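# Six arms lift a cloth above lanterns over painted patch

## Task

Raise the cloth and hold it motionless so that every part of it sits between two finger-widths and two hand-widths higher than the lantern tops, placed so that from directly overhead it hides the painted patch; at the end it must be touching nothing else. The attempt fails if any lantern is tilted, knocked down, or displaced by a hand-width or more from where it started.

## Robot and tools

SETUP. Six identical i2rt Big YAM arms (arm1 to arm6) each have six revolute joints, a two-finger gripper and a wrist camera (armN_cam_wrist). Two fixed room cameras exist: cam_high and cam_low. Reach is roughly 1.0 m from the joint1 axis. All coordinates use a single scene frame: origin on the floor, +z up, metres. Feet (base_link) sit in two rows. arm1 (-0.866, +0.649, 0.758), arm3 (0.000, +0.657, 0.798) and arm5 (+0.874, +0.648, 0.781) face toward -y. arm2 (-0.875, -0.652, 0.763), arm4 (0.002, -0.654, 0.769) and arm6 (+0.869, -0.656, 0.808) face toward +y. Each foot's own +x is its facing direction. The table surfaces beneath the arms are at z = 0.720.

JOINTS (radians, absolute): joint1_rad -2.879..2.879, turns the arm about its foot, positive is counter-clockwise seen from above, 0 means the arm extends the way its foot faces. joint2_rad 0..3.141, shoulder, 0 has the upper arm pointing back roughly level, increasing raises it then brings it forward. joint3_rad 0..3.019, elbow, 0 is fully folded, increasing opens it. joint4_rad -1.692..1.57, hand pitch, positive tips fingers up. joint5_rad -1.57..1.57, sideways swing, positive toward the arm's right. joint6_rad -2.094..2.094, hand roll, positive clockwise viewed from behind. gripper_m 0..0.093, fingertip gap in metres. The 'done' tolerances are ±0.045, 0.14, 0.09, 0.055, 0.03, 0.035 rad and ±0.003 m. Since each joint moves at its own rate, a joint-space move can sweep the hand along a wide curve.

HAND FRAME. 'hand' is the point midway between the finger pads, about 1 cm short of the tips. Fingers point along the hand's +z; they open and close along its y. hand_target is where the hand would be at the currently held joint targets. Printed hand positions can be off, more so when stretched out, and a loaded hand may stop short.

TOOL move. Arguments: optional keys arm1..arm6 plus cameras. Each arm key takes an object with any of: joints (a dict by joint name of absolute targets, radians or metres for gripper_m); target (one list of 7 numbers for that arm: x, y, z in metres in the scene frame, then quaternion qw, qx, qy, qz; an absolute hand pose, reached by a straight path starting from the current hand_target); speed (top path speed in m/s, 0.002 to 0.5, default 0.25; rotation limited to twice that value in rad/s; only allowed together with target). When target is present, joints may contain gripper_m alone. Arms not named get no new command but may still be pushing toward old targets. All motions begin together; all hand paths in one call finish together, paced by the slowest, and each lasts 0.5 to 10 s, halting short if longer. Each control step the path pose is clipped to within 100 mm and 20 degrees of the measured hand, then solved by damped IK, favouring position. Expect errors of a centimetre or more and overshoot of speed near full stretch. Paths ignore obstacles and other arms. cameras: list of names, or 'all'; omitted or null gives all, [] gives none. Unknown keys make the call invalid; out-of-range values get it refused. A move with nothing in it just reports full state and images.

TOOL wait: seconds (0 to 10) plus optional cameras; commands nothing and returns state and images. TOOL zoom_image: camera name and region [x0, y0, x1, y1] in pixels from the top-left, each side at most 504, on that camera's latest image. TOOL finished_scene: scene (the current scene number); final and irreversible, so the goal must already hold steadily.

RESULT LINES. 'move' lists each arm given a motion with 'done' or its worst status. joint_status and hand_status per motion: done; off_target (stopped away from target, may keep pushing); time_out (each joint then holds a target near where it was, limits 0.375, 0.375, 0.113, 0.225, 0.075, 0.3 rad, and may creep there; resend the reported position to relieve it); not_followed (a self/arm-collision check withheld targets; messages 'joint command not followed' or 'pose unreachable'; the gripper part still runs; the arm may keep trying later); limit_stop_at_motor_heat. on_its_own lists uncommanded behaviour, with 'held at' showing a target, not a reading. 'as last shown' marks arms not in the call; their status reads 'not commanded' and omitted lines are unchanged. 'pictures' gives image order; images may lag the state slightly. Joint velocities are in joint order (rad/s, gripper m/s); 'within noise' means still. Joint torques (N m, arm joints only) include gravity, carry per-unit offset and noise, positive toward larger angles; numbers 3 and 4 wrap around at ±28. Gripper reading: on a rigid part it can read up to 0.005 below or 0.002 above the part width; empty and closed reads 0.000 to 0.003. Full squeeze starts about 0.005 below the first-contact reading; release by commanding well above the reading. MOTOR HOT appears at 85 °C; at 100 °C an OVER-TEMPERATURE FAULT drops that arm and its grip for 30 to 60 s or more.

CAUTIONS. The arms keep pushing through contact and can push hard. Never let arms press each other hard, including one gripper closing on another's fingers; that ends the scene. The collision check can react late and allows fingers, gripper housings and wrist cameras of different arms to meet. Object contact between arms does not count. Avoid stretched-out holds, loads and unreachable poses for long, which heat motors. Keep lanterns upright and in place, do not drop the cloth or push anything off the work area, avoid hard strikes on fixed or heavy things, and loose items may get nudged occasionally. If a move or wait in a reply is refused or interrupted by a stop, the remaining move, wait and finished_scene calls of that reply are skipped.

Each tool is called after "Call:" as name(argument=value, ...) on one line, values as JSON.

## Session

Done with scene 1.

Call:
move()

Call:
zoom_image(camera="cam_high", region=[130, 140, 410, 400])

Call:
zoom_image(camera="cam_high", region=[280, 120, 560, 380])

Scene clock: 0.00 s.
Joint torques (N m): no reading
Motor temperatures (°C): arm1=[34 38 41 31 29 29 32] | arm2=[35 38 33 32 28 31 31] | arm3=[33 38 37 30 31 29 30] | arm4=[30 36 37 29 27 29 36] | arm5=[36 31 34 33 27 29 29] | arm6=[36 30 36 32 29 28 29]
Heat: arm1: hottest joint3_rad 41 °C; arm2: hottest joint2_rad 38 °C; arm3: hottest joint2_rad 38 °C; arm4: hottest joint3_rad 37 °C; arm5: hottest joint1_rad 36 °C; arm6: hottest joint1_rad 36 °C.
Joint velocities: within noise
arm1.joint_positions: joint1_rad=-0.413 joint2_rad=+0.513 joint3_rad=+1.653 joint4_rad=-1.176 joint5_rad=-0.286 joint6_rad=-0.435 gripper_m=+0.09396
arm1.joint_status: not commanded
arm1.hand: x=-0.8794 y=+0.5122 z=+1.4715 quat_wxyz=(-0.339, -0.433, -0.577, +0.604) (m; scene frame)
arm1.hand_target: x=-0.8772 y=+0.5173 z=+1.4795 quat_wxyz=(-0.341, -0.427, -0.572, +0.612) (m; scene frame)
arm1.hand_status: not commanded
arm2.joint_positions: joint1_rad=-0.192 joint2_rad=+0.401 joint3_rad=+1.487 joint4_rad=-1.473 joint5_rad=-0.222 joint6_rad=+0.023 gripper_m=+0.09396
arm2.joint_status: not commanded
arm2.hand: x=-0.8983 y=-0.5403 z=+1.3491 quat_wxyz=(-0.368, +0.567, -0.604, -0.422) (m; scene frame)
arm2.hand_target: x=-0.8992 y=-0.5438 z=+1.3575 quat_wxyz=(-0.375, +0.564, -0.599, -0.427) (m; scene frame)
arm2.hand_status: not commanded
arm3.joint_positions: joint1_rad=+0.784 joint2_rad=+0.431 joint3_rad=+1.497 joint4_rad=-1.596 joint5_rad=-0.108 joint6_rad=+0.211 gripper_m=+0.09396
arm3.joint_status: not commanded
arm3.hand: x=+0.0861 y=+0.5945 z=+1.3576 quat_wxyz=(-0.487, -0.401, -0.769, +0.103) (m; scene frame)
arm3.hand_target: x=+0.0839 y=+0.5969 z=+1.3639 quat_wxyz=(-0.495, -0.399, -0.765, +0.106) (m; scene frame)
arm3.hand_status: not commanded
arm4.joint_positions: joint1_rad=-0.517 joint2_rad=+0.269 joint3_rad=+1.589 joint4_rad=-1.546 joint5_rad=+0.189 joint6_rad=+0.477 gripper_m=+0.09396
arm4.joint_status: not commanded
arm4.hand: x=+0.0366 y=-0.6644 z=+1.3805 quat_wxyz=(-0.503, +0.153, -0.767, -0.369) (m; scene frame)
arm4.hand_target: x=+0.0349 y=-0.6672 z=+1.3852 quat_wxyz=(-0.507, +0.152, -0.762, -0.373) (m; scene frame)
arm4.hand_status: not commanded
arm5.joint_positions: joint1_rad=-0.271 joint2_rad=+0.516 joint3_rad=+1.358 joint4_rad=-1.604 joint5_rad=-0.152 joint6_rad=-0.003 gripper_m=+0.09396
arm5.joint_status: not commanded
arm5.hand: x=+0.8650 y=+0.4912 z=+1.2737 quat_wxyz=(-0.301, -0.695, -0.596, +0.266) (m; scene frame)
arm5.hand_target: x=+0.8654 y=+0.4930 z=+1.2825 quat_wxyz=(-0.307, -0.691, -0.594, +0.275) (m; scene frame)
arm5.hand_status: not commanded
arm6.joint_positions: joint1_rad=-0.115 joint2_rad=+0.252 joint3_rad=+1.449 joint4_rad=-1.594 joint5_rad=+0.294 joint6_rad=+0.251 gripper_m=+0.09396
arm6.joint_status: not commanded
arm6.hand: x=+0.9247 y=-0.6281 z=+1.3615 quat_wxyz=(-0.452, +0.397, -0.727, -0.331) (m; scene frame)
arm6.hand_target: x=+0.9241 y=-0.6331 z=+1.3656 quat_wxyz=(-0.456, +0.394, -0.723, -0.337) (m; scene frame)
arm6.hand_status: not commanded
pictures: arm1_cam_wrist, arm2_cam_wrist, arm3_cam_wrist, arm4_cam_wrist, arm5_cam_wrist, arm6_cam_wrist, cam_high, cam_low
Images, in order (width x height): arm1_cam_wrist 672x504, arm2_cam_wrist 672x504, arm3_cam_wrist 672x504, arm4_cam_wrist 672x504, arm5_cam_wrist 672x504, arm6_cam_wrist 672x504, cam_high 672x504, cam_low 672x504.

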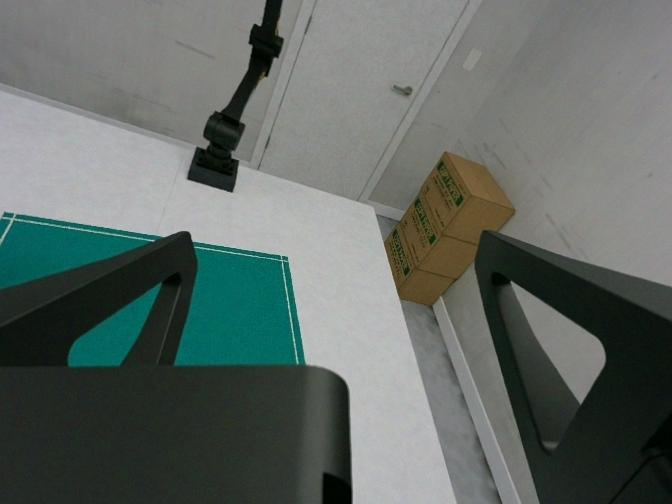

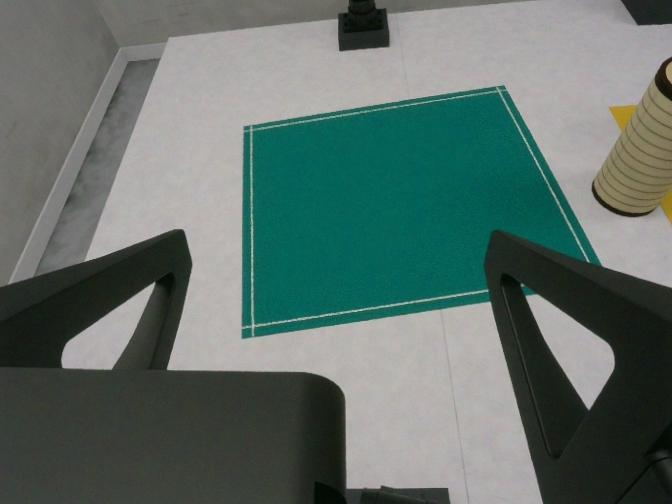

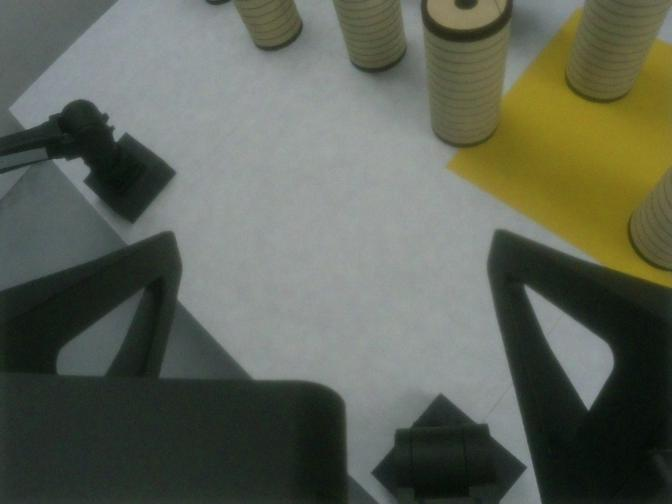

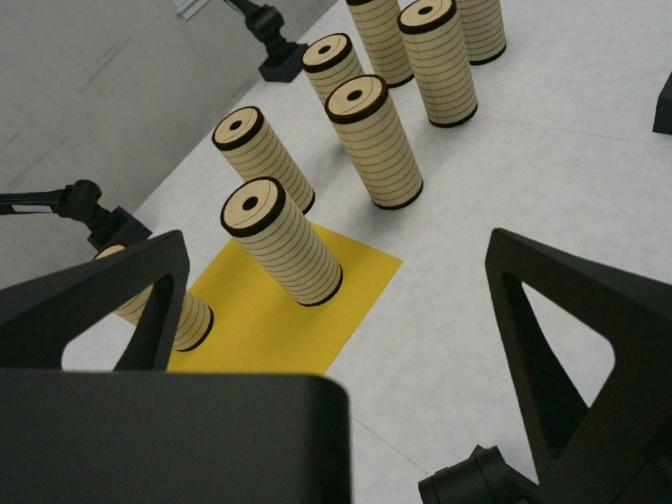

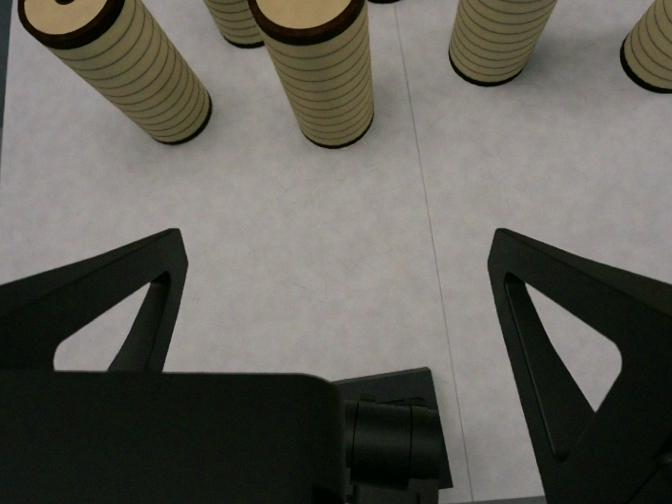

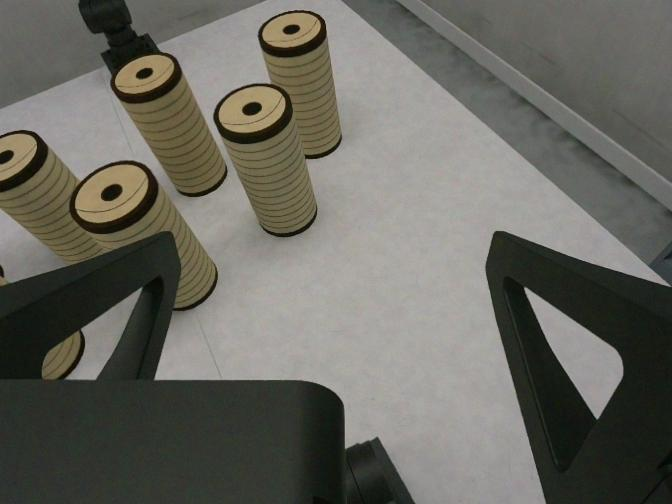

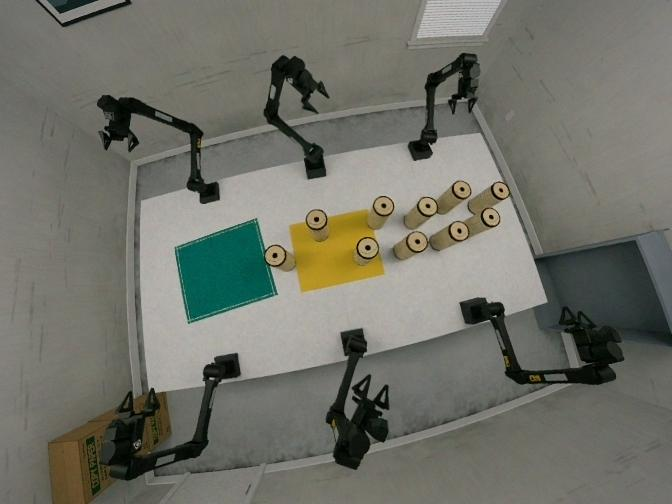

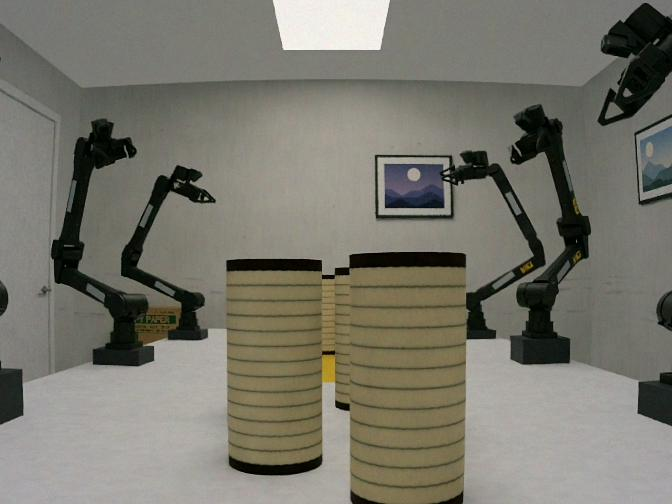

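Scaled by 1.800.

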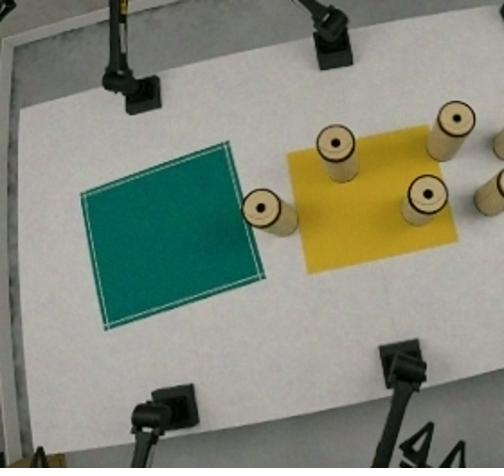

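Scaled by 1.800.

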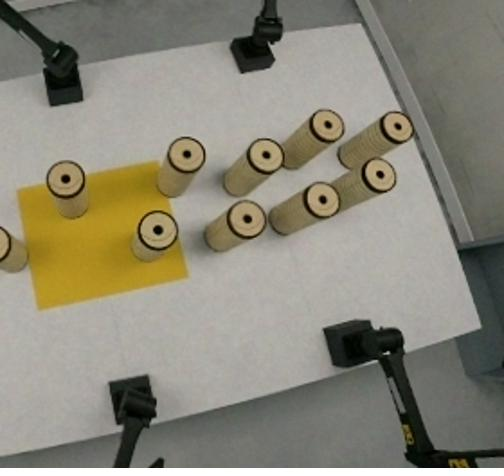

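Call:
move(arm1={"target":[-1.177,0.229,0.81,0.0314,0.087,0.994,0.0511],"joints":{"gripper_m":0.046},"speed":0.4}, arm2={"target":[-1.122,-0.286,0.80,0.0306,-0.0566,0.9966,-0.0515],"joints":{"gripper_m":0.046},"speed":0.4}, arm3={"target":[-0.545,0.309,0.81,-0.0271,0.993,0.104,0.0535],"joints":{"gripper_m":0.046},"speed":0.4}, arm4={"target":[-0.493,-0.219,0.815,0.0385,0.998,-0.0349,0.046],"joints":{"gripper_m":0.046},"speed":0.4}, cameras=["arm1_cam_wrist","arm2_cam_wrist","arm3_cam_wrist","arm4_cam_wrist"])

Scene clock: 52.50 s.
Joint torques (N m): arm1=[1.73 -17.44 11.47 -0.16 0.1 -0.07] | arm2=[-0.26 5.83 13.16 0.25 -0.69 -0.22] | arm3=[-2.32 -19.55 11.66 -0.62 0.03 -0.17] | arm4=[-1.03 6.89 9.51 0.96 -0.41 0.22] | arm5=[0.21 2.9 7.04 1.66 -0.07 0.06] | arm6=[0.44 9.05 6.01 1.92 0.18 -0.01]
Motor temperatures (°C): arm1=[34 38 44 31 29 29 31] | arm2=[35 37 35 32 28 31 30] | arm3=[33 38 39 30 31 29 30] | arm4=[30 36 38 29 27 29 36] | arm5=[36 31 36 33 27 29 29] | arm6=[36 30 37 32 29 28 29]
Heat: arm1: hottest joint3_rad 44 °C; arm2: hottest joint2_rad 37 °C; arm3: hottest joint3_rad 39 °C; arm4: hottest joint3_rad 38 °C; arm5: hottest joint1_rad 36 °C; arm6: hottest joint3_rad 37 °C.
move: arm1 off_target; arm2 not_followed; arm3 off_target; arm4 not_followed
Joint velocities: within noise
arm1.joint_positions: joint1_rad=-0.641 joint2_rad=+1.875 joint3_rad=+1.399 joint4_rad=-1.228 joint5_rad=+0.004 joint6_rad=-2.019 gripper_m=+0.04607
arm1.joint_status: all done
arm1.hand: x=-1.1721 y=+0.2451 z=+0.8047 quat_wxyz=(-0.038, -0.098, -0.993, -0.060) (m; scene frame)
arm1.hand_target: x=-1.1766 y=+0.2295 z=+0.8102 quat_wxyz=(-0.031, -0.087, -0.994, -0.051) (m; scene frame)
arm1.hand_status: off_target (0.018 m and 1.8 deg from the pose sent, 0.779 m and 107.6 deg at the start; pose on its path clipped on 14 of 175 steps)
arm2.joint_positions: joint1_rad=-0.763 joint2_rad=+0.018 joint3_rad=+0.252 joint4_rad=-1.571 joint5_rad=-1.284 joint6_rad=-0.066 gripper_m=+0.04610
arm2.joint_status: all done
arm2.on_its_own: joint1_rad is held at -0.771, not at its first target -0.192; joint2_rad is held at +0.018, not at its first target +0.402; joint3_rad is held at +0.270, not at its first target +1.505; joint4_rad is held at -1.582, not at its first target -1.467; joint5_rad is held at -1.286, not at its first target -0.222; joint6_rad is held at -0.078, not at its first target +0.023
arm2.hand: x=-0.9657 y=-0.5038 z=+0.9355 quat_wxyz=(+0.124, +0.401, -0.694, -0.584) (m; scene frame)
arm2.hand_target: x=-0.9654 y=-0.5037 z=+0.9423 quat_wxyz=(+0.116, +0.404, -0.692, -0.587) (m; scene frame)
arm2.hand_status: not_followed (0.300 m and 94.2 deg from the pose sent, 0.645 m and 102.8 deg at the start; pose on its path clipped on 152 of 175 steps; a joint's target at an end of its range on 143 of 175 steps)
arm3.joint_positions: joint1_rad=-0.960 joint2_rad=+2.229 joint3_rad=+1.891 joint4_rad=-1.352 joint5_rad=+0.001 joint6_rad=+0.369 gripper_m=+0.04612
arm3.joint_status: all done
arm3.hand: x=-0.5327 y=+0.3062 z=+0.8153 quat_wxyz=(+0.027, -0.993, -0.107, -0.051) (m; scene frame)
arm3.hand_target: x=-0.5446 y=+0.3092 z=+0.8100 quat_wxyz=(+0.027, -0.993, -0.104, -0.053) (m; scene frame)
arm3.hand_status: off_target (0.014 m and 0.4 deg from the pose sent, 0.883 m and 125.3 deg at the start; pose on its path clipped on 116 of 175 steps; a joint's target at an end of its range on 66 of 175 steps)
arm4.joint_positions: joint1_rad=-1.062 joint2_rad=-0.007 joint3_rad=+0.992 joint4_rad=-1.669 joint5_rad=-1.212 joint6_rad=-0.511 gripper_m=+0.04612
arm4.joint_status: all done
arm4.on_its_own: joint1_rad is held at -1.066, not at its first target -0.517; joint2_rad is held at -0.008, not at its first target +0.269; joint3_rad is held at +1.030, not at its first target +1.599; joint4_rad is held at -1.669, not at its first target -1.542; joint5_rad is held at -1.209, not at its first target +0.189; joint6_rad is held at -0.500, not at its first target +0.477
arm4.hand: x=-0.1113 y=-0.5309 z=+1.2024 quat_wxyz=(-0.365, +0.569, -0.534, -0.508) (m; scene frame)
arm4.hand_target: x=-0.1188 y=-0.5346 z=+1.2136 quat_wxyz=(-0.378, +0.570, -0.528, -0.503) (m; scene frame)
arm4.hand_status: not_followed (0.627 m and 113.4 deg from the pose sent, 0.894 m and 163.5 deg at the start; pose on its path clipped on 136 of 175 steps; a joint's target at an end of its range on 149 of 175 steps)
arm5, arm6: as last shown
pictures: arm1_cam_wrist, arm2_cam_wrist, arm3_cam_wrist, arm4_cam_wrist
led back after a hold (arm3 arm): the arm was led back toward your command in small steps, so it may still be short of it.
pose unreachable (arm2 arm): on one or more control steps of this call this arm could not follow its commanded pose, so it was not sent that pose on those steps. On the call's last step it was still not sent that pose. It may still have moved: this result reports where it is.
cause: moving toward the commanded pose would bring two parts of the arm too close to each other (its upper arm (the part past joint 2) and its gripper housing).
pose unreachable (arm3 arm): on one or more control steps of this call this arm could not follow its commanded pose, so it was not sent that pose on those steps. It may still have moved: this result reports where it is.
cause: moving toward the commanded pose would bring two parts of the arm too close to each other (its wrist (the part past joint 4) and its wrist camera).
pose unreachable (arm4 arm): on one or more control steps of this call this arm could not follow its commanded pose, so it was not sent that pose on those steps. On the call's last step it was still not sent that pose. It may still have moved: this result reports where it is.
cause: moving toward the commanded pose would bring two parts of the arm too close to each other (its wrist (the part past joint 4) and its wrist camera).
Images, in order (width x height): arm1_cam_wrist 672x504, arm2_cam_wrist 672x504, arm3_cam_wrist 672x504, arm4_cam_wrist 672x504.

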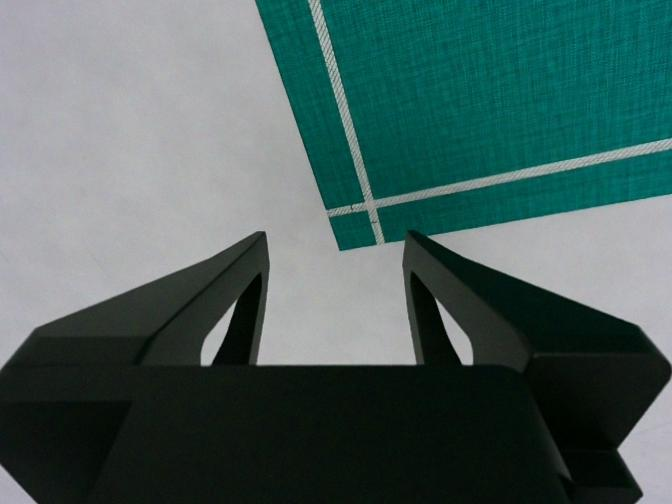

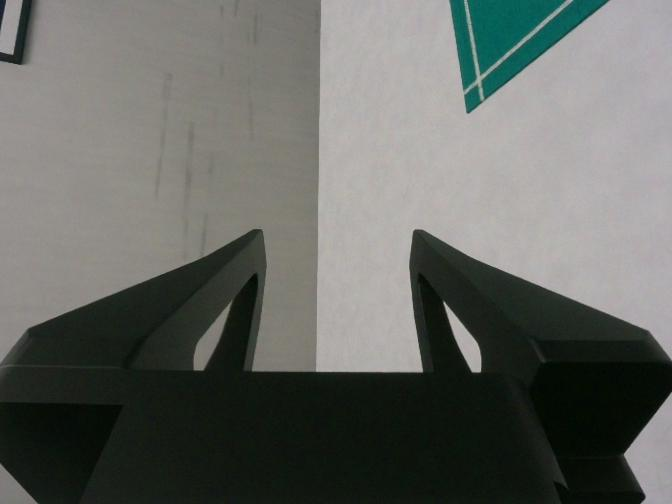

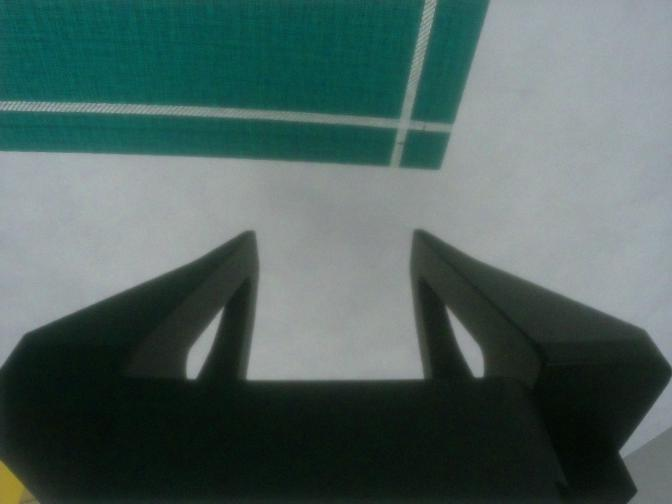

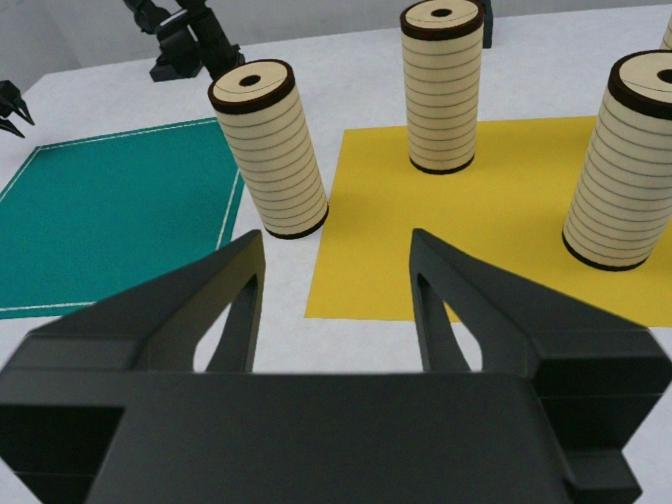

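Call:
move(arm2={"joints":{"joint1_rad":0.593,"joint2_rad":0.8,"joint3_rad":1.5,"joint4_rad":-1.2,"joint5_rad":0,"joint6_rad":2.03}}, arm4={"joints":{"joint1_rad":0.88,"joint2_rad":0.7,"joint3_rad":1.6,"joint4_rad":-1.2,"joint5_rad":0,"joint6_rad":-0.634}}, cameras=["cam_high"])

Call:
move(arm2={"target":[-1.122,-0.286,0.80,0.0306,-0.0566,0.9966,-0.0515],"speed":0.3}, arm4={"target":[-0.493,-0.219,0.815,0.0385,0.998,-0.0349,0.046],"speed":0.3}, cameras=["arm2_cam_wrist","arm4_cam_wrist"])

Scene clock: 74.83 s.
Joint torques (N m): arm1=[1.96 -17.49 11.52 -0.13 0.11 -0.07] | arm2=[0.91 -0.32 15.45 2.02 0.06 0.07] | arm3=[-1.85 -19.84 11.75 -0.58 0.03 -0.15] | arm4=[0.5 0.5 11.25 2.11 -0.02 0.09] | arm5=[0.21 2.96 7.02 1.68 -0.07 0.06] | arm6=[0.38 9.17 6 1.94 0.17 -0.01]
Motor temperatures (°C): arm1=[34 38 45 31 29 29 31] | arm2=[35 37 38 32 29 31 30] | arm3=[33 40 40 30 30 29 30] | arm4=[30 36 40 29 27 29 36] | arm5=[36 31 37 33 27 29 29] | arm6=[35 30 37 32 29 28 29]
Heat: arm1: hottest joint3_rad 45 °C; arm2: hottest joint3_rad 38 °C; arm3: hottest joint2_rad 40 °C; arm4: hottest joint3_rad 40 °C; arm5: hottest joint3_rad 37 °C; arm6: hottest joint3_rad 37 °C.
move: arm2 done; arm4 done
Joint velocities: within noise
arm1, arm3, arm5, arm6: as last shown
arm2.joint_positions: joint1_rad=+0.585 joint2_rad=+0.798 joint3_rad=+1.450 joint4_rad=-1.213 joint5_rad=-0.002 joint6_rad=+2.018 gripper_m=+0.04611
arm2.joint_status: all done
arm2.hand: x=-1.0563 y=-0.3819 z=+1.3083 quat_wxyz=(+0.233, +0.060, -0.876, -0.418) (m; scene frame)
arm2.hand_target: x=-1.0565 y=-0.3856 z=+1.3363 quat_wxyz=(+0.250, +0.057, -0.861, -0.439) (m; scene frame)
arm2.hand_status: not commanded
arm3.hand: x=-0.5326 y=+0.3063 z=+0.8151 quat_wxyz=(+0.028, -0.993, -0.107, -0.052) (m; scene frame)
arm4.joint_positions: joint1_rad=+0.866 joint2_rad=+0.698 joint3_rad=+1.559 joint4_rad=-1.219 joint5_rad=-0.002 joint6_rad=-0.624 gripper_m=+0.04612
arm4.joint_status: all done
arm4.hand: x=-0.1867 y=-0.4823 z=+1.3983 quat_wxyz=(-0.357, +0.820, -0.045, -0.445) (m; scene frame)
arm4.hand_target: x=-0.1839 y=-0.4890 z=+1.4219 quat_wxyz=(-0.372, +0.803, -0.035, -0.464) (m; scene frame)
arm4.hand_status: not commanded
pictures: cam_high
Images, in order (width x height): cam_high 672x504.

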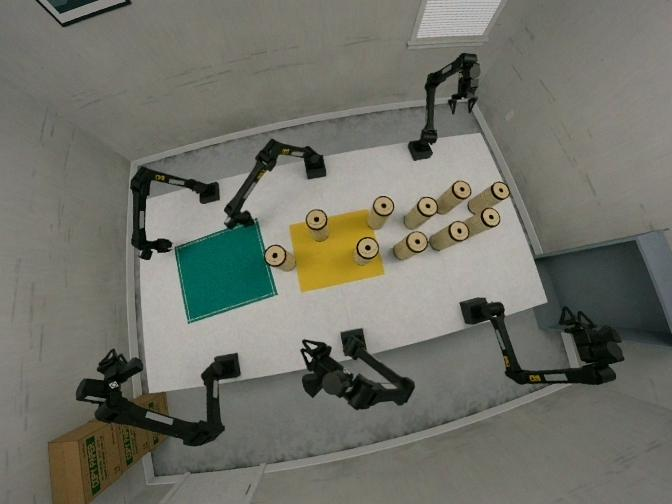

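Scene clock: 78.43 s.
Joint torques (N m): arm1=[1.67 -17.44 11.41 -0.18 0.11 -0.08] | arm2=[0.67 -13.86 13.57 0.13 -0.04 0.16] | arm3=[-1.9 -19.84 11.85 -0.62 0.02 -0.19] | arm4=[0.5 -20.42 12.49 -0.61 -0.06 0.03] | arm5=[0.15 2.96 7.02 1.7 -0.07 0.06] | arm6=[0.26 9 6.02 1.96 0.17 -0.01]
Motor temperatures (°C): arm1=[34 38 46 31 29 29 31] | arm2=[35 37 38 32 29 31 30] | arm3=[33 40 40 30 30 29 30] | arm4=[30 36 41 29 27 29 36] | arm5=[36 31 37 33 27 29 29] | arm6=[35 30 37 32 29 28 29]
Heat: arm1: hottest joint3_rad 46 °C; arm2: hottest joint3_rad 38 °C; arm3: hottest joint2_rad 40 °C; arm4: hottest joint3_rad 41 °C; arm5: hottest joint3_rad 37 °C; arm6: hottest joint3_rad 37 °C.
move: arm2 off_target; arm4 off_target
Joint velocities: within noise
arm1, arm3, arm5, arm6: as last shown
arm2.joint_positions: joint1_rad=+0.590 joint2_rad=+1.719 joint3_rad=+1.103 joint4_rad=-1.116 joint5_rad=-0.005 joint6_rad=+2.036 gripper_m=+0.04610
arm2.joint_status: not commanded
arm2.hand: x=-1.1056 y=-0.3048 z=+0.7881 quat_wxyz=(-0.044, +0.059, -0.995, +0.074) (m; scene frame)
arm2.hand_target: x=-1.1215 y=-0.2869 z=+0.8006 quat_wxyz=(-0.030, +0.057, -0.997, +0.052) (m; scene frame)
arm2.hand_status: off_target (0.028 m and 3.0 deg from the pose sent, 0.521 m and 64.1 deg at the start)
arm3.joint_positions: joint1_rad=-0.960 joint2_rad=+2.229 joint3_rad=+1.891 joint4_rad=-1.352 joint5_rad=+0.001 joint6_rad=+0.368 gripper_m=+0.04612
arm4.joint_positions: joint1_rad=+0.866 joint2_rad=+2.261 joint3_rad=+1.989 joint4_rad=-1.452 joint5_rad=-0.002 joint6_rad=-0.639 gripper_m=+0.04612
arm4.joint_status: not commanded
arm4.hand: x=-0.4769 y=-0.2219 z=+0.8019 quat_wxyz=(+0.049, +0.996, -0.047, +0.057) (m; scene frame)
arm4.hand_target: x=-0.4924 y=-0.2196 z=+0.8151 quat_wxyz=(+0.038, +0.998, -0.035, +0.046) (m; scene frame)
arm4.hand_status: off_target (0.021 m and 2.3 deg from the pose sent, 0.709 m and 76.5 deg at the start)
pictures: arm2_cam_wrist, arm4_cam_wrist
Images, in order (width x height): arm2_cam_wrist 672x504, arm4_cam_wrist 672x504.

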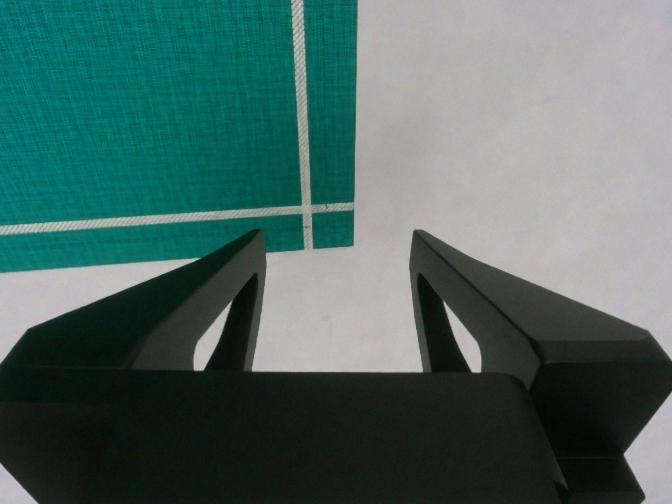

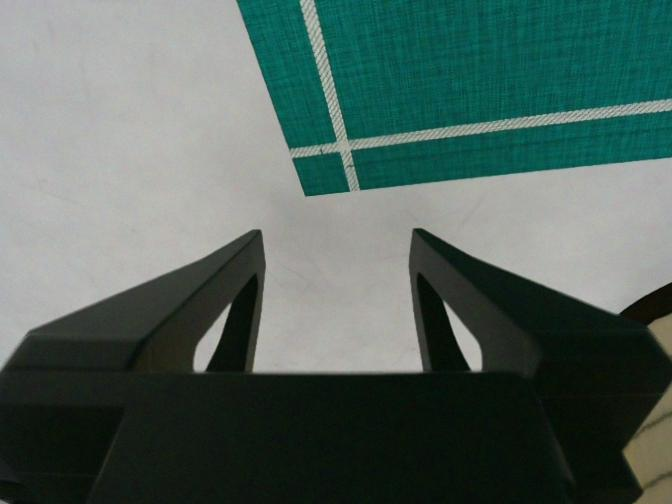

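Call:
move(arm1={"target":[-1.183,0.215,0.78,0.0314,0.087,0.994,0.0511],"speed":0.2}, arm2={"target":[-1.129,-0.275,0.77,0.0306,-0.0566,0.9966,-0.0515],"speed":0.2}, arm3={"target":[-0.560,0.336,0.772,-0.0271,0.993,0.104,0.0535],"speed":0.2}, arm4={"target":[-0.5075,-0.2145,0.785,0.0385,0.998,-0.0349,0.046],"speed":0.2}, cameras=["arm1_cam_wrist","arm2_cam_wrist","arm3_cam_wrist","arm4_cam_wrist"])

Scene clock: 107.33 s.
Joint torques (N m): arm1=[2.2 -17.79 11.26 0.28 0.07 -0.02] | arm2=[0.73 -13.74 13.39 0.31 -0.04 0.15] | arm3=[-1.08 -20.6 8.58 0.49 0.11 -0.18] | arm4=[-0.62 -20.6 12.44 0.01 -0.11 0.11] | arm5=[0.09 2.9 6.99 1.66 -0.07 0.05] | arm6=[0.5 9.17 6.06 1.94 0.18 -0.01]
Motor temperatures (°C): arm1=[34 39 47 31 29 29 31] | arm2=[35 37 38 32 28 31 30] | arm3=[33 42 41 30 30 29 30] | arm4=[30 38 46 29 27 29 35] | arm5=[36 31 37 33 27 29 29] | arm6=[35 30 37 32 29 28 29]
Heat: arm1: hottest joint3_rad 47 °C; arm2: hottest joint3_rad 38 °C; arm3: hottest joint2_rad 42 °C; arm4: hottest joint3_rad 46 °C; arm5: hottest joint3_rad 37 °C; arm6: hottest joint3_rad 37 °C.
move: arm1 off_target; arm2 off_target; arm3 off_target; arm4 off_target
Joint velocities: arm1=[-0.005 -0.015 0.002 0.046 -0.007 -0.007 0] | arm2=[within noise] | arm3=[within noise] | arm4=[within noise] | arm5=[within noise] | arm6=[within noise]
arm1.joint_positions: joint1_rad=-0.636 joint2_rad=+1.942 joint3_rad=+1.422 joint4_rad=-1.194 joint5_rad=+0.004 joint6_rad=-2.019 gripper_m=+0.04607
arm1.joint_status: not commanded
arm1.hand: x=-1.1767 y=+0.2341 z=+0.7774 quat_wxyz=(-0.040, -0.095, -0.993, -0.064) (m; scene frame)
arm1.hand_target: x=-1.1825 y=+0.2155 z=+0.7803 quat_wxyz=(-0.031, -0.087, -0.994, -0.051) (m; scene frame)
arm1.hand_status: off_target (0.020 m and 2.1 deg from the pose sent, 0.040 m and 1.8 deg at the start)
arm2.joint_positions: joint1_rad=+0.590 joint2_rad=+1.784 joint3_rad=+1.114 joint4_rad=-1.059 joint5_rad=-0.005 joint6_rad=+2.036 gripper_m=+0.04610
arm2.joint_status: not commanded
arm2.hand: x=-1.1117 y=-0.2952 z=+0.7627 quat_wxyz=(-0.043, +0.059, -0.995, +0.073) (m; scene frame)
arm2.hand_target: x=-1.1284 y=-0.2759 z=+0.7707 quat_wxyz=(-0.030, +0.057, -0.997, +0.052) (m; scene frame)
arm2.hand_status: off_target (0.028 m and 2.8 deg from the pose sent, 0.042 m and 3.0 deg at the start)
arm3.joint_positions: joint1_rad=-1.015 joint2_rad=+2.271 joint3_rad=+1.891 joint4_rad=-1.302 joint5_rad=+0.004 joint6_rad=+0.323 gripper_m=+0.04612
arm3.joint_status: not commanded
arm3.hand: x=-0.5577 y=+0.3334 z=+0.7879 quat_wxyz=(+0.024, -0.993, -0.102, -0.049) (m; scene frame)
arm3.hand_target: x=-0.5597 y=+0.3362 z=+0.7723 quat_wxyz=(+0.027, -0.993, -0.104, -0.053) (m; scene frame)
arm3.hand_status: off_target (0.016 m and 0.7 deg from the pose sent, 0.059 m and 0.4 deg at the start)
arm4.joint_positions: joint1_rad=+0.876 joint2_rad=+2.323 joint3_rad=+2.032 joint4_rad=-1.446 joint5_rad=-0.002 joint6_rad=-0.639 gripper_m=+0.04612
arm4.joint_status: not commanded
arm4.hand: x=-0.4882 y=-0.2205 z=+0.7764 quat_wxyz=(+0.053, +0.996, -0.042, +0.063) (m; scene frame)
arm4.hand_target: x=-0.5069 y=-0.2152 z=+0.7856 quat_wxyz=(+0.038, +0.998, -0.035, +0.046) (m; scene frame)
arm4.hand_status: off_target (0.022 m and 2.7 deg from the pose sent, 0.036 m and 2.2 deg at the start)
arm5, arm6: as last shown
pictures: arm1_cam_wrist, arm2_cam_wrist, arm3_cam_wrist, arm4_cam_wrist
Images, in order (width x height): arm1_cam_wrist 672x504, arm2_cam_wrist 672x504, arm3_cam_wrist 672x504, arm4_cam_wrist 672x504.

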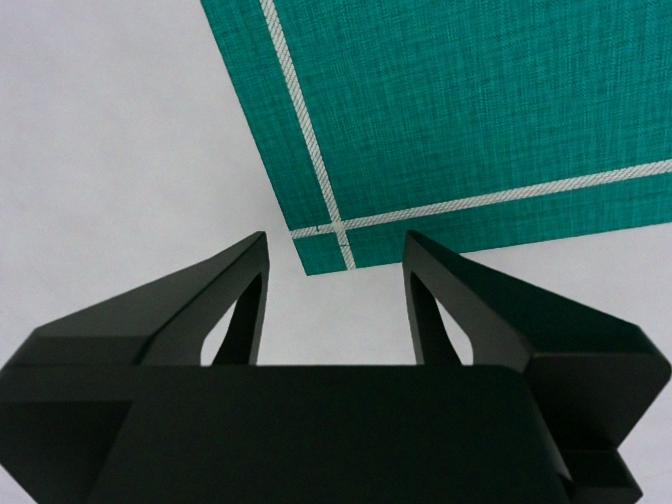

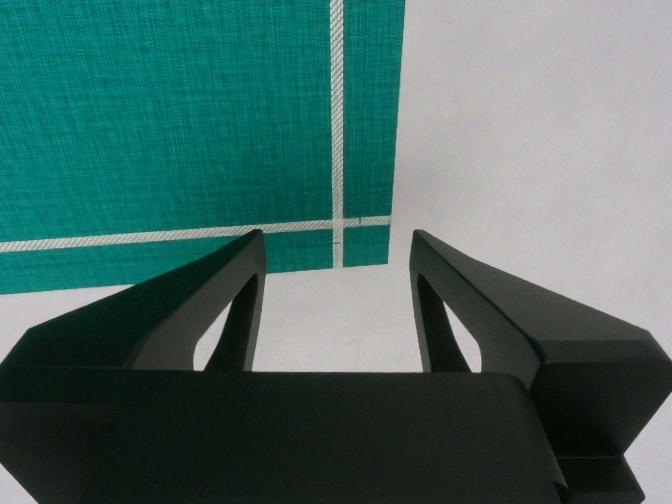

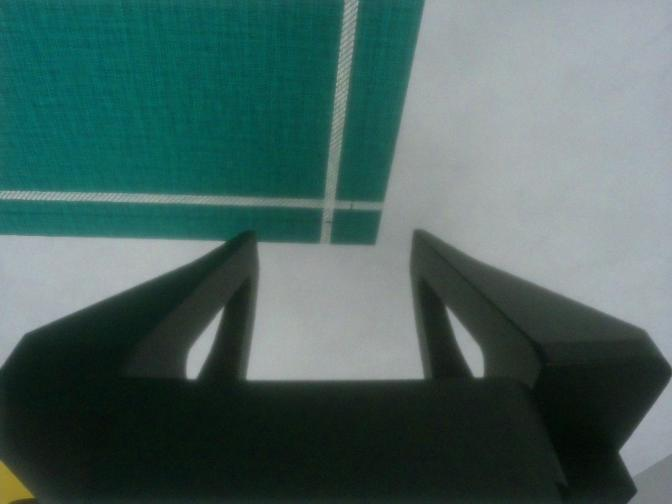

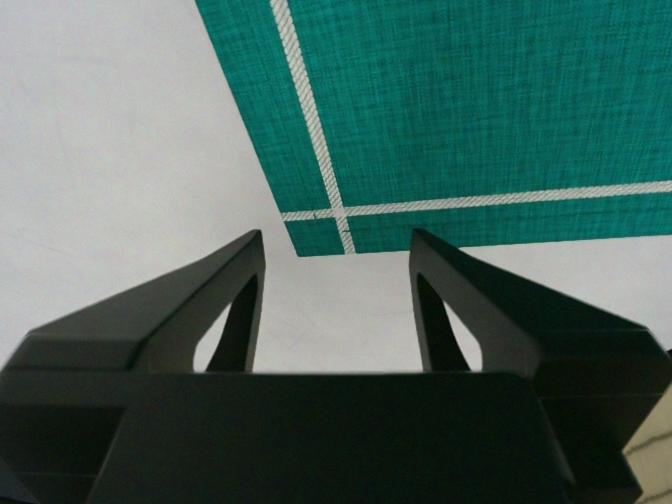

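Call:
move(arm1={"target":[-1.178,0.215,0.655,0.0314,0.087,0.994,0.0511],"speed":0.15}, arm2={"target":[-1.125,-0.280,0.64,0.0306,-0.0566,0.9966,-0.0515],"speed":0.15}, arm3={"target":[-0.556,0.333,0.65,-0.0271,0.993,0.104,0.0535],"speed":0.15}, arm4={"target":[-0.509,-0.2145,0.665,0.0385,0.998,-0.0349,0.046],"speed":0.15}, cameras=["arm1_cam_wrist","arm2_cam_wrist","arm3_cam_wrist","arm4_cam_wrist"])

Call:
move(arm1={"joints":{"gripper_m":0.0}}, arm2={"joints":{"gripper_m":0.0}}, arm3={"joints":{"gripper_m":0.0}}, arm4={"joints":{"gripper_m":0.0}}, cameras=["arm1_cam_wrist","arm2_cam_wrist","arm3_cam_wrist","arm4_cam_wrist"])

Scene clock: 128.87 s.
Joint torques (N m): arm1=[1.61 -10.29 4.31 0.43 0.09 0.01] | arm2=[0.73 -4.19 4.03 2.22 0.04 0.11] | arm3=[-0.44 -13.27 5.34 1.65 0.18 -0.11] | arm4=[0.44 -14.86 5.08 1.13 -0.27 0.12] | arm5=[0.15 2.96 7.01 1.72 -0.08 0.06] | arm6=[0.38 9.05 6.02 1.91 0.17 -0.01]
Motor temperatures (°C): arm1=[34 40 47 31 29 29 31] | arm2=[35 38 38 32 28 31 30] | arm3=[33 43 41 30 30 29 29] | arm4=[30 42 44 29 27 29 35] | arm5=[36 31 37 33 27 29 29] | arm6=[35 30 37 32 29 28 29]
Heat: arm1: hottest joint3_rad 47 °C; arm2: hottest joint2_rad 38 °C; arm3: hottest joint2_rad 43 °C; arm4: hottest joint3_rad 44 °C; arm5: hottest joint3_rad 37 °C; arm6: hottest joint3_rad 37 °C.
move: arm1 moving; arm2 moving; arm3 moving; arm4 moving
Joint velocities: within noise
arm1.joint_positions: joint1_rad=-0.631 joint2_rad=+1.998 joint3_rad=+1.410 joint4_rad=-0.934 joint5_rad=+0.005 joint6_rad=-2.019 gripper_m=+0.04604
arm1.joint_status: not commanded
arm1.hand: x=-1.2053 y=+0.1909 z=+0.7410 quat_wxyz=(+0.010, -0.094, -0.995, +0.018) (m; scene frame)
arm1.hand_target: x=-1.1745 y=+0.2216 z=+0.6647 quat_wxyz=(-0.031, -0.087, -0.994, -0.051) (m; scene frame)
arm1.hand_status: moving (0.093 m and 9.2 deg from the pose sent, 0.124 m and 2.1 deg at the start)
arm2.joint_positions: joint1_rad=+0.590 joint2_rad=+1.865 joint3_rad=+1.116 joint4_rad=-0.806 joint5_rad=-0.006 joint6_rad=+2.039 gripper_m=+0.04608
arm2.joint_status: not commanded
arm2.hand: x=-1.1401 y=-0.2524 z=+0.7231 quat_wxyz=(+0.001, +0.058, -0.998, -0.002) (m; scene frame)
arm2.hand_target: x=-1.1197 y=-0.2873 z=+0.6523 quat_wxyz=(-0.031, +0.057, -0.997, +0.052) (m; scene frame)
arm2.hand_status: moving (0.089 m and 7.2 deg from the pose sent, 0.124 m and 2.8 deg at the start)
arm3.joint_positions: joint1_rad=-1.015 joint2_rad=+2.321 joint3_rad=+1.851 joint4_rad=-1.110 joint5_rad=+0.001 joint6_rad=+0.322 gripper_m=+0.04610
arm3.joint_status: not commanded
arm3.hand: x=-0.5773 y=+0.3215 z=+0.7397 quat_wxyz=(+0.002, -0.995, -0.102, -0.003) (m; scene frame)
arm3.hand_target: x=-0.5491 y=+0.3372 z=+0.6574 quat_wxyz=(+0.027, -0.993, -0.104, -0.054) (m; scene frame)
arm3.hand_status: moving (0.093 m and 6.5 deg from the pose sent, 0.138 m and 0.7 deg at the start)
arm4.joint_positions: joint1_rad=+0.876 joint2_rad=+2.348 joint3_rad=+2.018 joint4_rad=-1.255 joint5_rad=+0.003 joint6_rad=-0.639 gripper_m=+0.04610
arm4.joint_status: not commanded
arm4.hand: x=-0.5169 y=-0.1940 z=+0.7518 quat_wxyz=(+0.003, +0.999, -0.042, +0.005) (m; scene frame)
arm4.hand_target: x=-0.5031 y=-0.2187 z=+0.6711 quat_wxyz=(+0.038, +0.998, -0.035, +0.046) (m; scene frame)
arm4.hand_status: moving (0.090 m and 6.3 deg from the pose sent, 0.113 m and 2.7 deg at the start)
arm5, arm6: as last shown
pictures: arm1_cam_wrist, arm2_cam_wrist, arm3_cam_wrist, arm4_cam_wrist
Images, in order (width x height): arm1_cam_wrist 672x504, arm2_cam_wrist 672x504, arm3_cam_wrist 672x504, arm4_cam_wrist 672x504.

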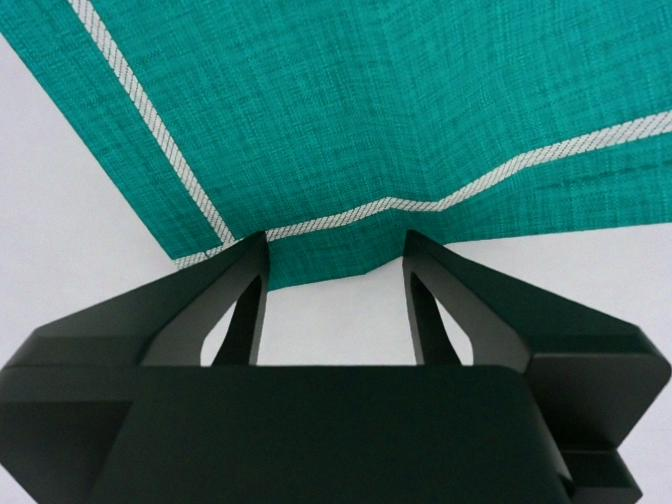

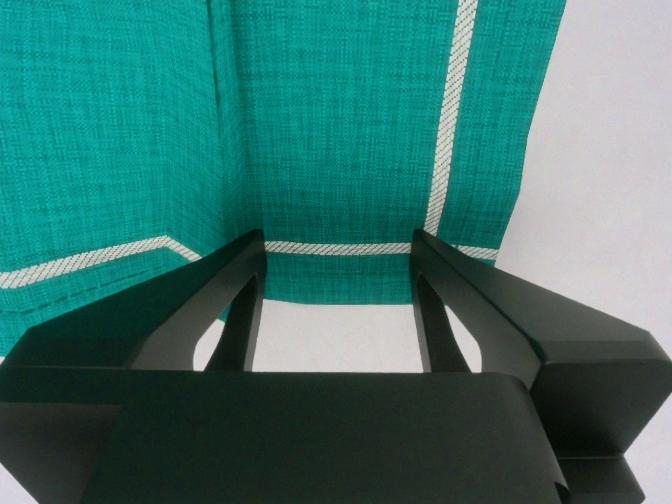

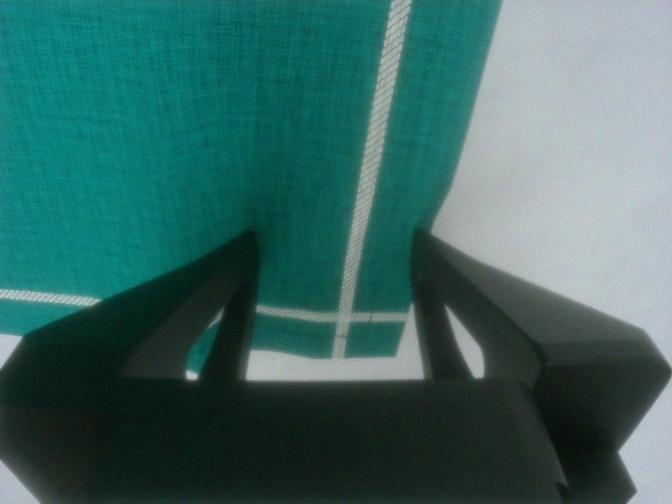

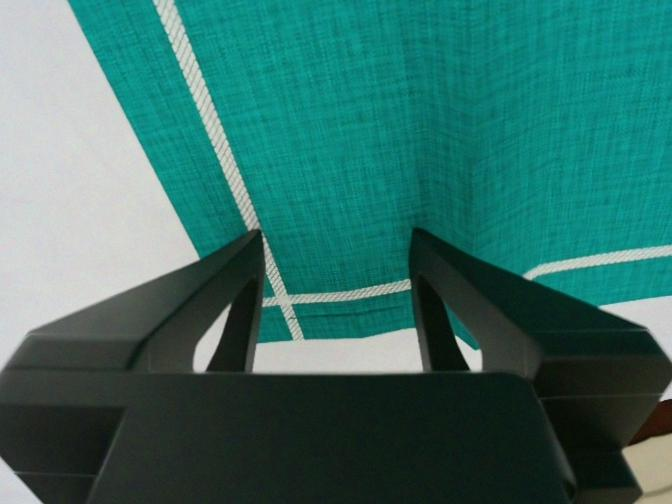

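Scene clock: 129.60 s.
Joint torques (N m): arm1=[1.67 -10.23 4.55 0.5 0.03 0.05] | arm2=[0.62 -4.25 4.08 1.42 0.04 0.11] | arm3=[-0.91 -13.51 5.31 0.88 0.21 -0.12] | arm4=[0.5 -14.92 5.11 0.43 -0.35 0.12] | arm5=[0.15 2.96 7.02 1.69 -0.07 0.06] | arm6=[0.5 8.88 6.04 1.96 0.18 0]
Motor temperatures (°C): arm1=[34 40 47 31 29 29 31] | arm2=[35 38 38 32 28 31 30] | arm3=[33 43 41 30 30 29 30] | arm4=[30 43 44 29 27 29 35] | arm5=[36 31 37 33 27 29 29] | arm6=[35 30 37 32 29 28 29]
Heat: arm1: hottest joint3_rad 47 °C; arm2: hottest joint2_rad 38 °C; arm3: hottest joint2_rad 43 °C; arm4: hottest joint3_rad 44 °C; arm5: hottest joint3_rad 37 °C; arm6: hottest joint3_rad 37 °C.
move: arm1 done; arm2 done; arm3 done; arm4 done
Joint velocities: within noise
arm1.joint_positions: joint1_rad=-0.631 joint2_rad=+1.998 joint3_rad=+1.411 joint4_rad=-0.934 joint5_rad=+0.006 joint6_rad=-2.019 gripper_m=+0.00210
arm1.joint_status: all done
arm1.hand: x=-1.2057 y=+0.1907 z=+0.7413 quat_wxyz=(+0.011, -0.094, -0.995, +0.018) (m; scene frame)
arm1.hand_target: x=-1.1746 y=+0.2215 z=+0.6648 quat_wxyz=(-0.031, -0.087, -0.994, -0.051) (m; scene frame)
arm1.hand_status: not commanded
arm2.joint_positions: joint1_rad=+0.591 joint2_rad=+1.866 joint3_rad=+1.116 joint4_rad=-0.781 joint5_rad=-0.006 joint6_rad=+2.039 gripper_m=+0.00124
arm2.joint_status: all done
arm2.hand: x=-1.1437 y=-0.2476 z=+0.7228 quat_wxyz=(+0.007, +0.059, -0.998, -0.013) (m; scene frame)
arm2.hand_target: x=-1.1196 y=-0.2873 z=+0.6522 quat_wxyz=(-0.031, +0.057, -0.997, +0.052) (m; scene frame)
arm2.hand_status: not commanded
arm3.joint_positions: joint1_rad=-1.011 joint2_rad=+2.321 joint3_rad=+1.851 joint4_rad=-1.091 joint5_rad=+0.001 joint6_rad=+0.322 gripper_m=+0.00163
arm3.joint_status: all done
arm3.hand: x=-0.5797 y=+0.3167 z=+0.7395 quat_wxyz=(-0.002, -0.995, -0.105, +0.006) (m; scene frame)
arm3.hand_target: x=-0.5490 y=+0.3371 z=+0.6574 quat_wxyz=(+0.027, -0.993, -0.104, -0.053) (m; scene frame)
arm3.hand_status: not commanded
arm4.joint_positions: joint1_rad=+0.875 joint2_rad=+2.348 joint3_rad=+2.018 joint4_rad=-1.235 joint5_rad=+0.006 joint6_rad=-0.639 gripper_m=+0.00068
arm4.joint_status: all done
arm4.hand: x=-0.5198 y=-0.1898 z=+0.7518 quat_wxyz=(-0.004, +0.999, -0.043, -0.002) (m; scene frame)
arm4.hand_target: x=-0.5031 y=-0.2186 z=+0.6711 quat_wxyz=(+0.038, +0.998, -0.035, +0.046) (m; scene frame)
arm4.hand_status: not commanded
arm5, arm6: as last shown
pictures: arm1_cam_wrist, arm2_cam_wrist, arm3_cam_wrist, arm4_cam_wrist
Images, in order (width x height): arm1_cam_wrist 672x504, arm2_cam_wrist 672x504, arm3_cam_wrist 672x504, arm4_cam_wrist 672x504.

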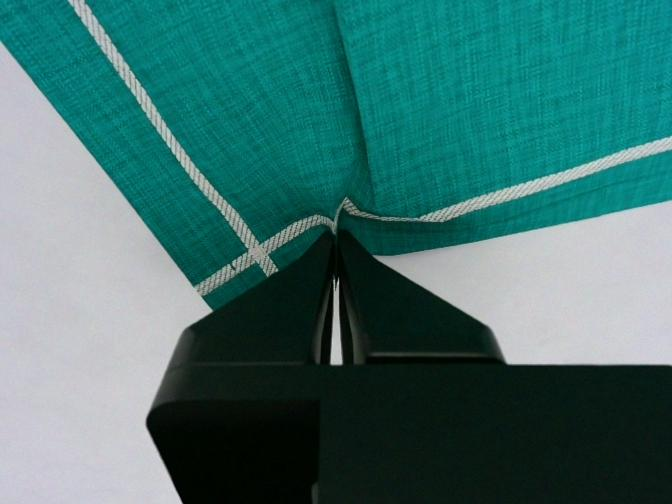

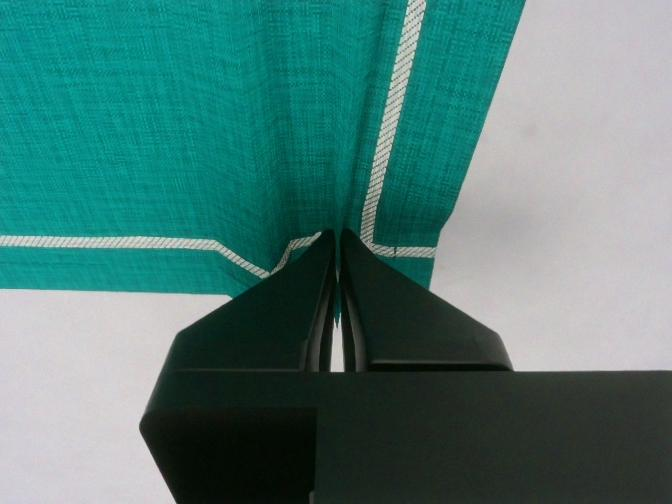

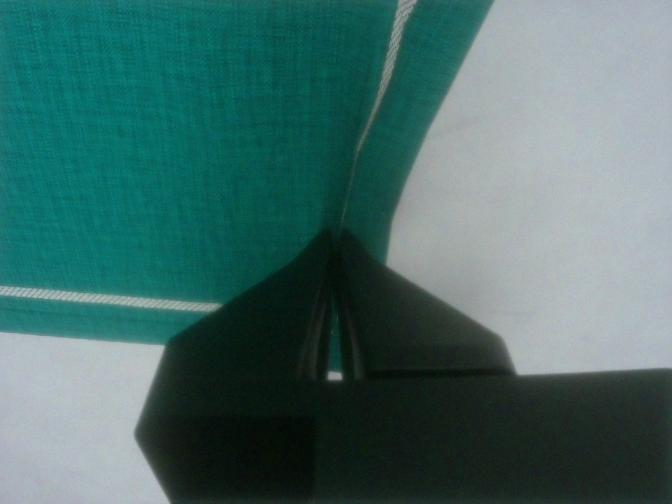

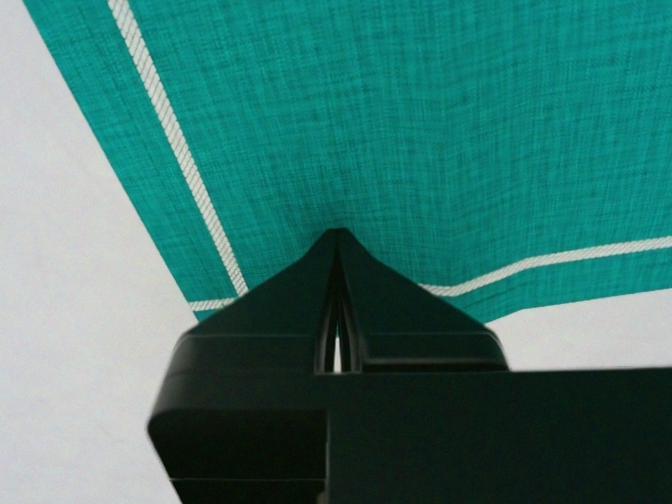

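Call:
move(arm4={"target":[-0.505,-0.226,0.790,0.0385,0.998,-0.0349,0.046],"joints":{"gripper_m":0.054},"speed":0.2}, cameras=["arm4_cam_wrist"])

Scene clock: 143.57 s.
Joint torques (N m): arm1=[1.96 -10.29 4.3 0.53 0.03 0.04] | arm2=[0.62 -4.31 4.1 1.42 0.04 0.1] | arm3=[-0.97 -13.22 5.38 0.94 0.17 -0.1] | arm4=[-0.26 -22.36 10.39 -0.64 -0.17 0.2] | arm5=[0.21 2.9 7.02 1.68 -0.06 0.06] | arm6=[0.44 9 6.02 1.99 0.17 -0.02]
Motor temperatures (°C): arm1=[34 39 45 31 29 29 32] | arm2=[35 38 37 32 28 31 31] | arm3=[32 42 40 30 30 29 31] | arm4=[30 43 43 29 27 29 36] | arm5=[36 31 37 33 27 29 29] | arm6=[35 30 37 32 29 28 29]
Heat: arm1: hottest joint3_rad 45 °C; arm2: hottest joint2_rad 38 °C; arm3: hottest joint2_rad 42 °C; arm4: hottest joint2_rad 43 °C; arm5: hottest joint3_rad 37 °C; arm6: hottest joint3_rad 37 °C.
move: arm4 off_target
Joint velocities: within noise
arm1, arm2, arm3, arm5, arm6: as last shown
arm1.joint_positions: joint1_rad=-0.631 joint2_rad=+1.998 joint3_rad=+1.411 joint4_rad=-0.934 joint5_rad=+0.006 joint6_rad=-2.019 gripper_m=+0.00203
arm2.joint_positions: joint1_rad=+0.591 joint2_rad=+1.866 joint3_rad=+1.116 joint4_rad=-0.781 joint5_rad=-0.006 joint6_rad=+2.039 gripper_m=+0.00109
arm3.joint_positions: joint1_rad=-1.011 joint2_rad=+2.321 joint3_rad=+1.851 joint4_rad=-1.091 joint5_rad=+0.001 joint6_rad=+0.322 gripper_m=+0.00151
arm4.joint_positions: joint1_rad=+0.893 joint2_rad=+2.315 joint3_rad=+2.010 joint4_rad=-1.414 joint5_rad=-0.002 joint6_rad=-0.639 gripper_m=+0.05390
arm4.joint_status: all done
arm4.hand: x=-0.4963 y=-0.2280 z=+0.7732 quat_wxyz=(+0.047, +0.997, -0.034, +0.056) (m; scene frame)
arm4.hand_target: x=-0.5048 y=-0.2263 z=+0.7900 quat_wxyz=(+0.039, +0.998, -0.035, +0.046) (m; scene frame)
arm4.hand_status: off_target (0.019 m and 1.5 deg from the pose sent, 0.055 m and 7.4 deg at the start)
pictures: arm4_cam_wrist
Images, in order (width x height): arm4_cam_wrist 672x504.

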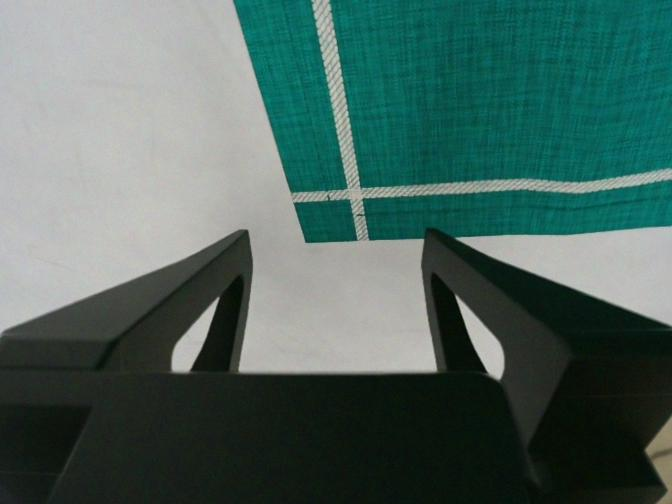

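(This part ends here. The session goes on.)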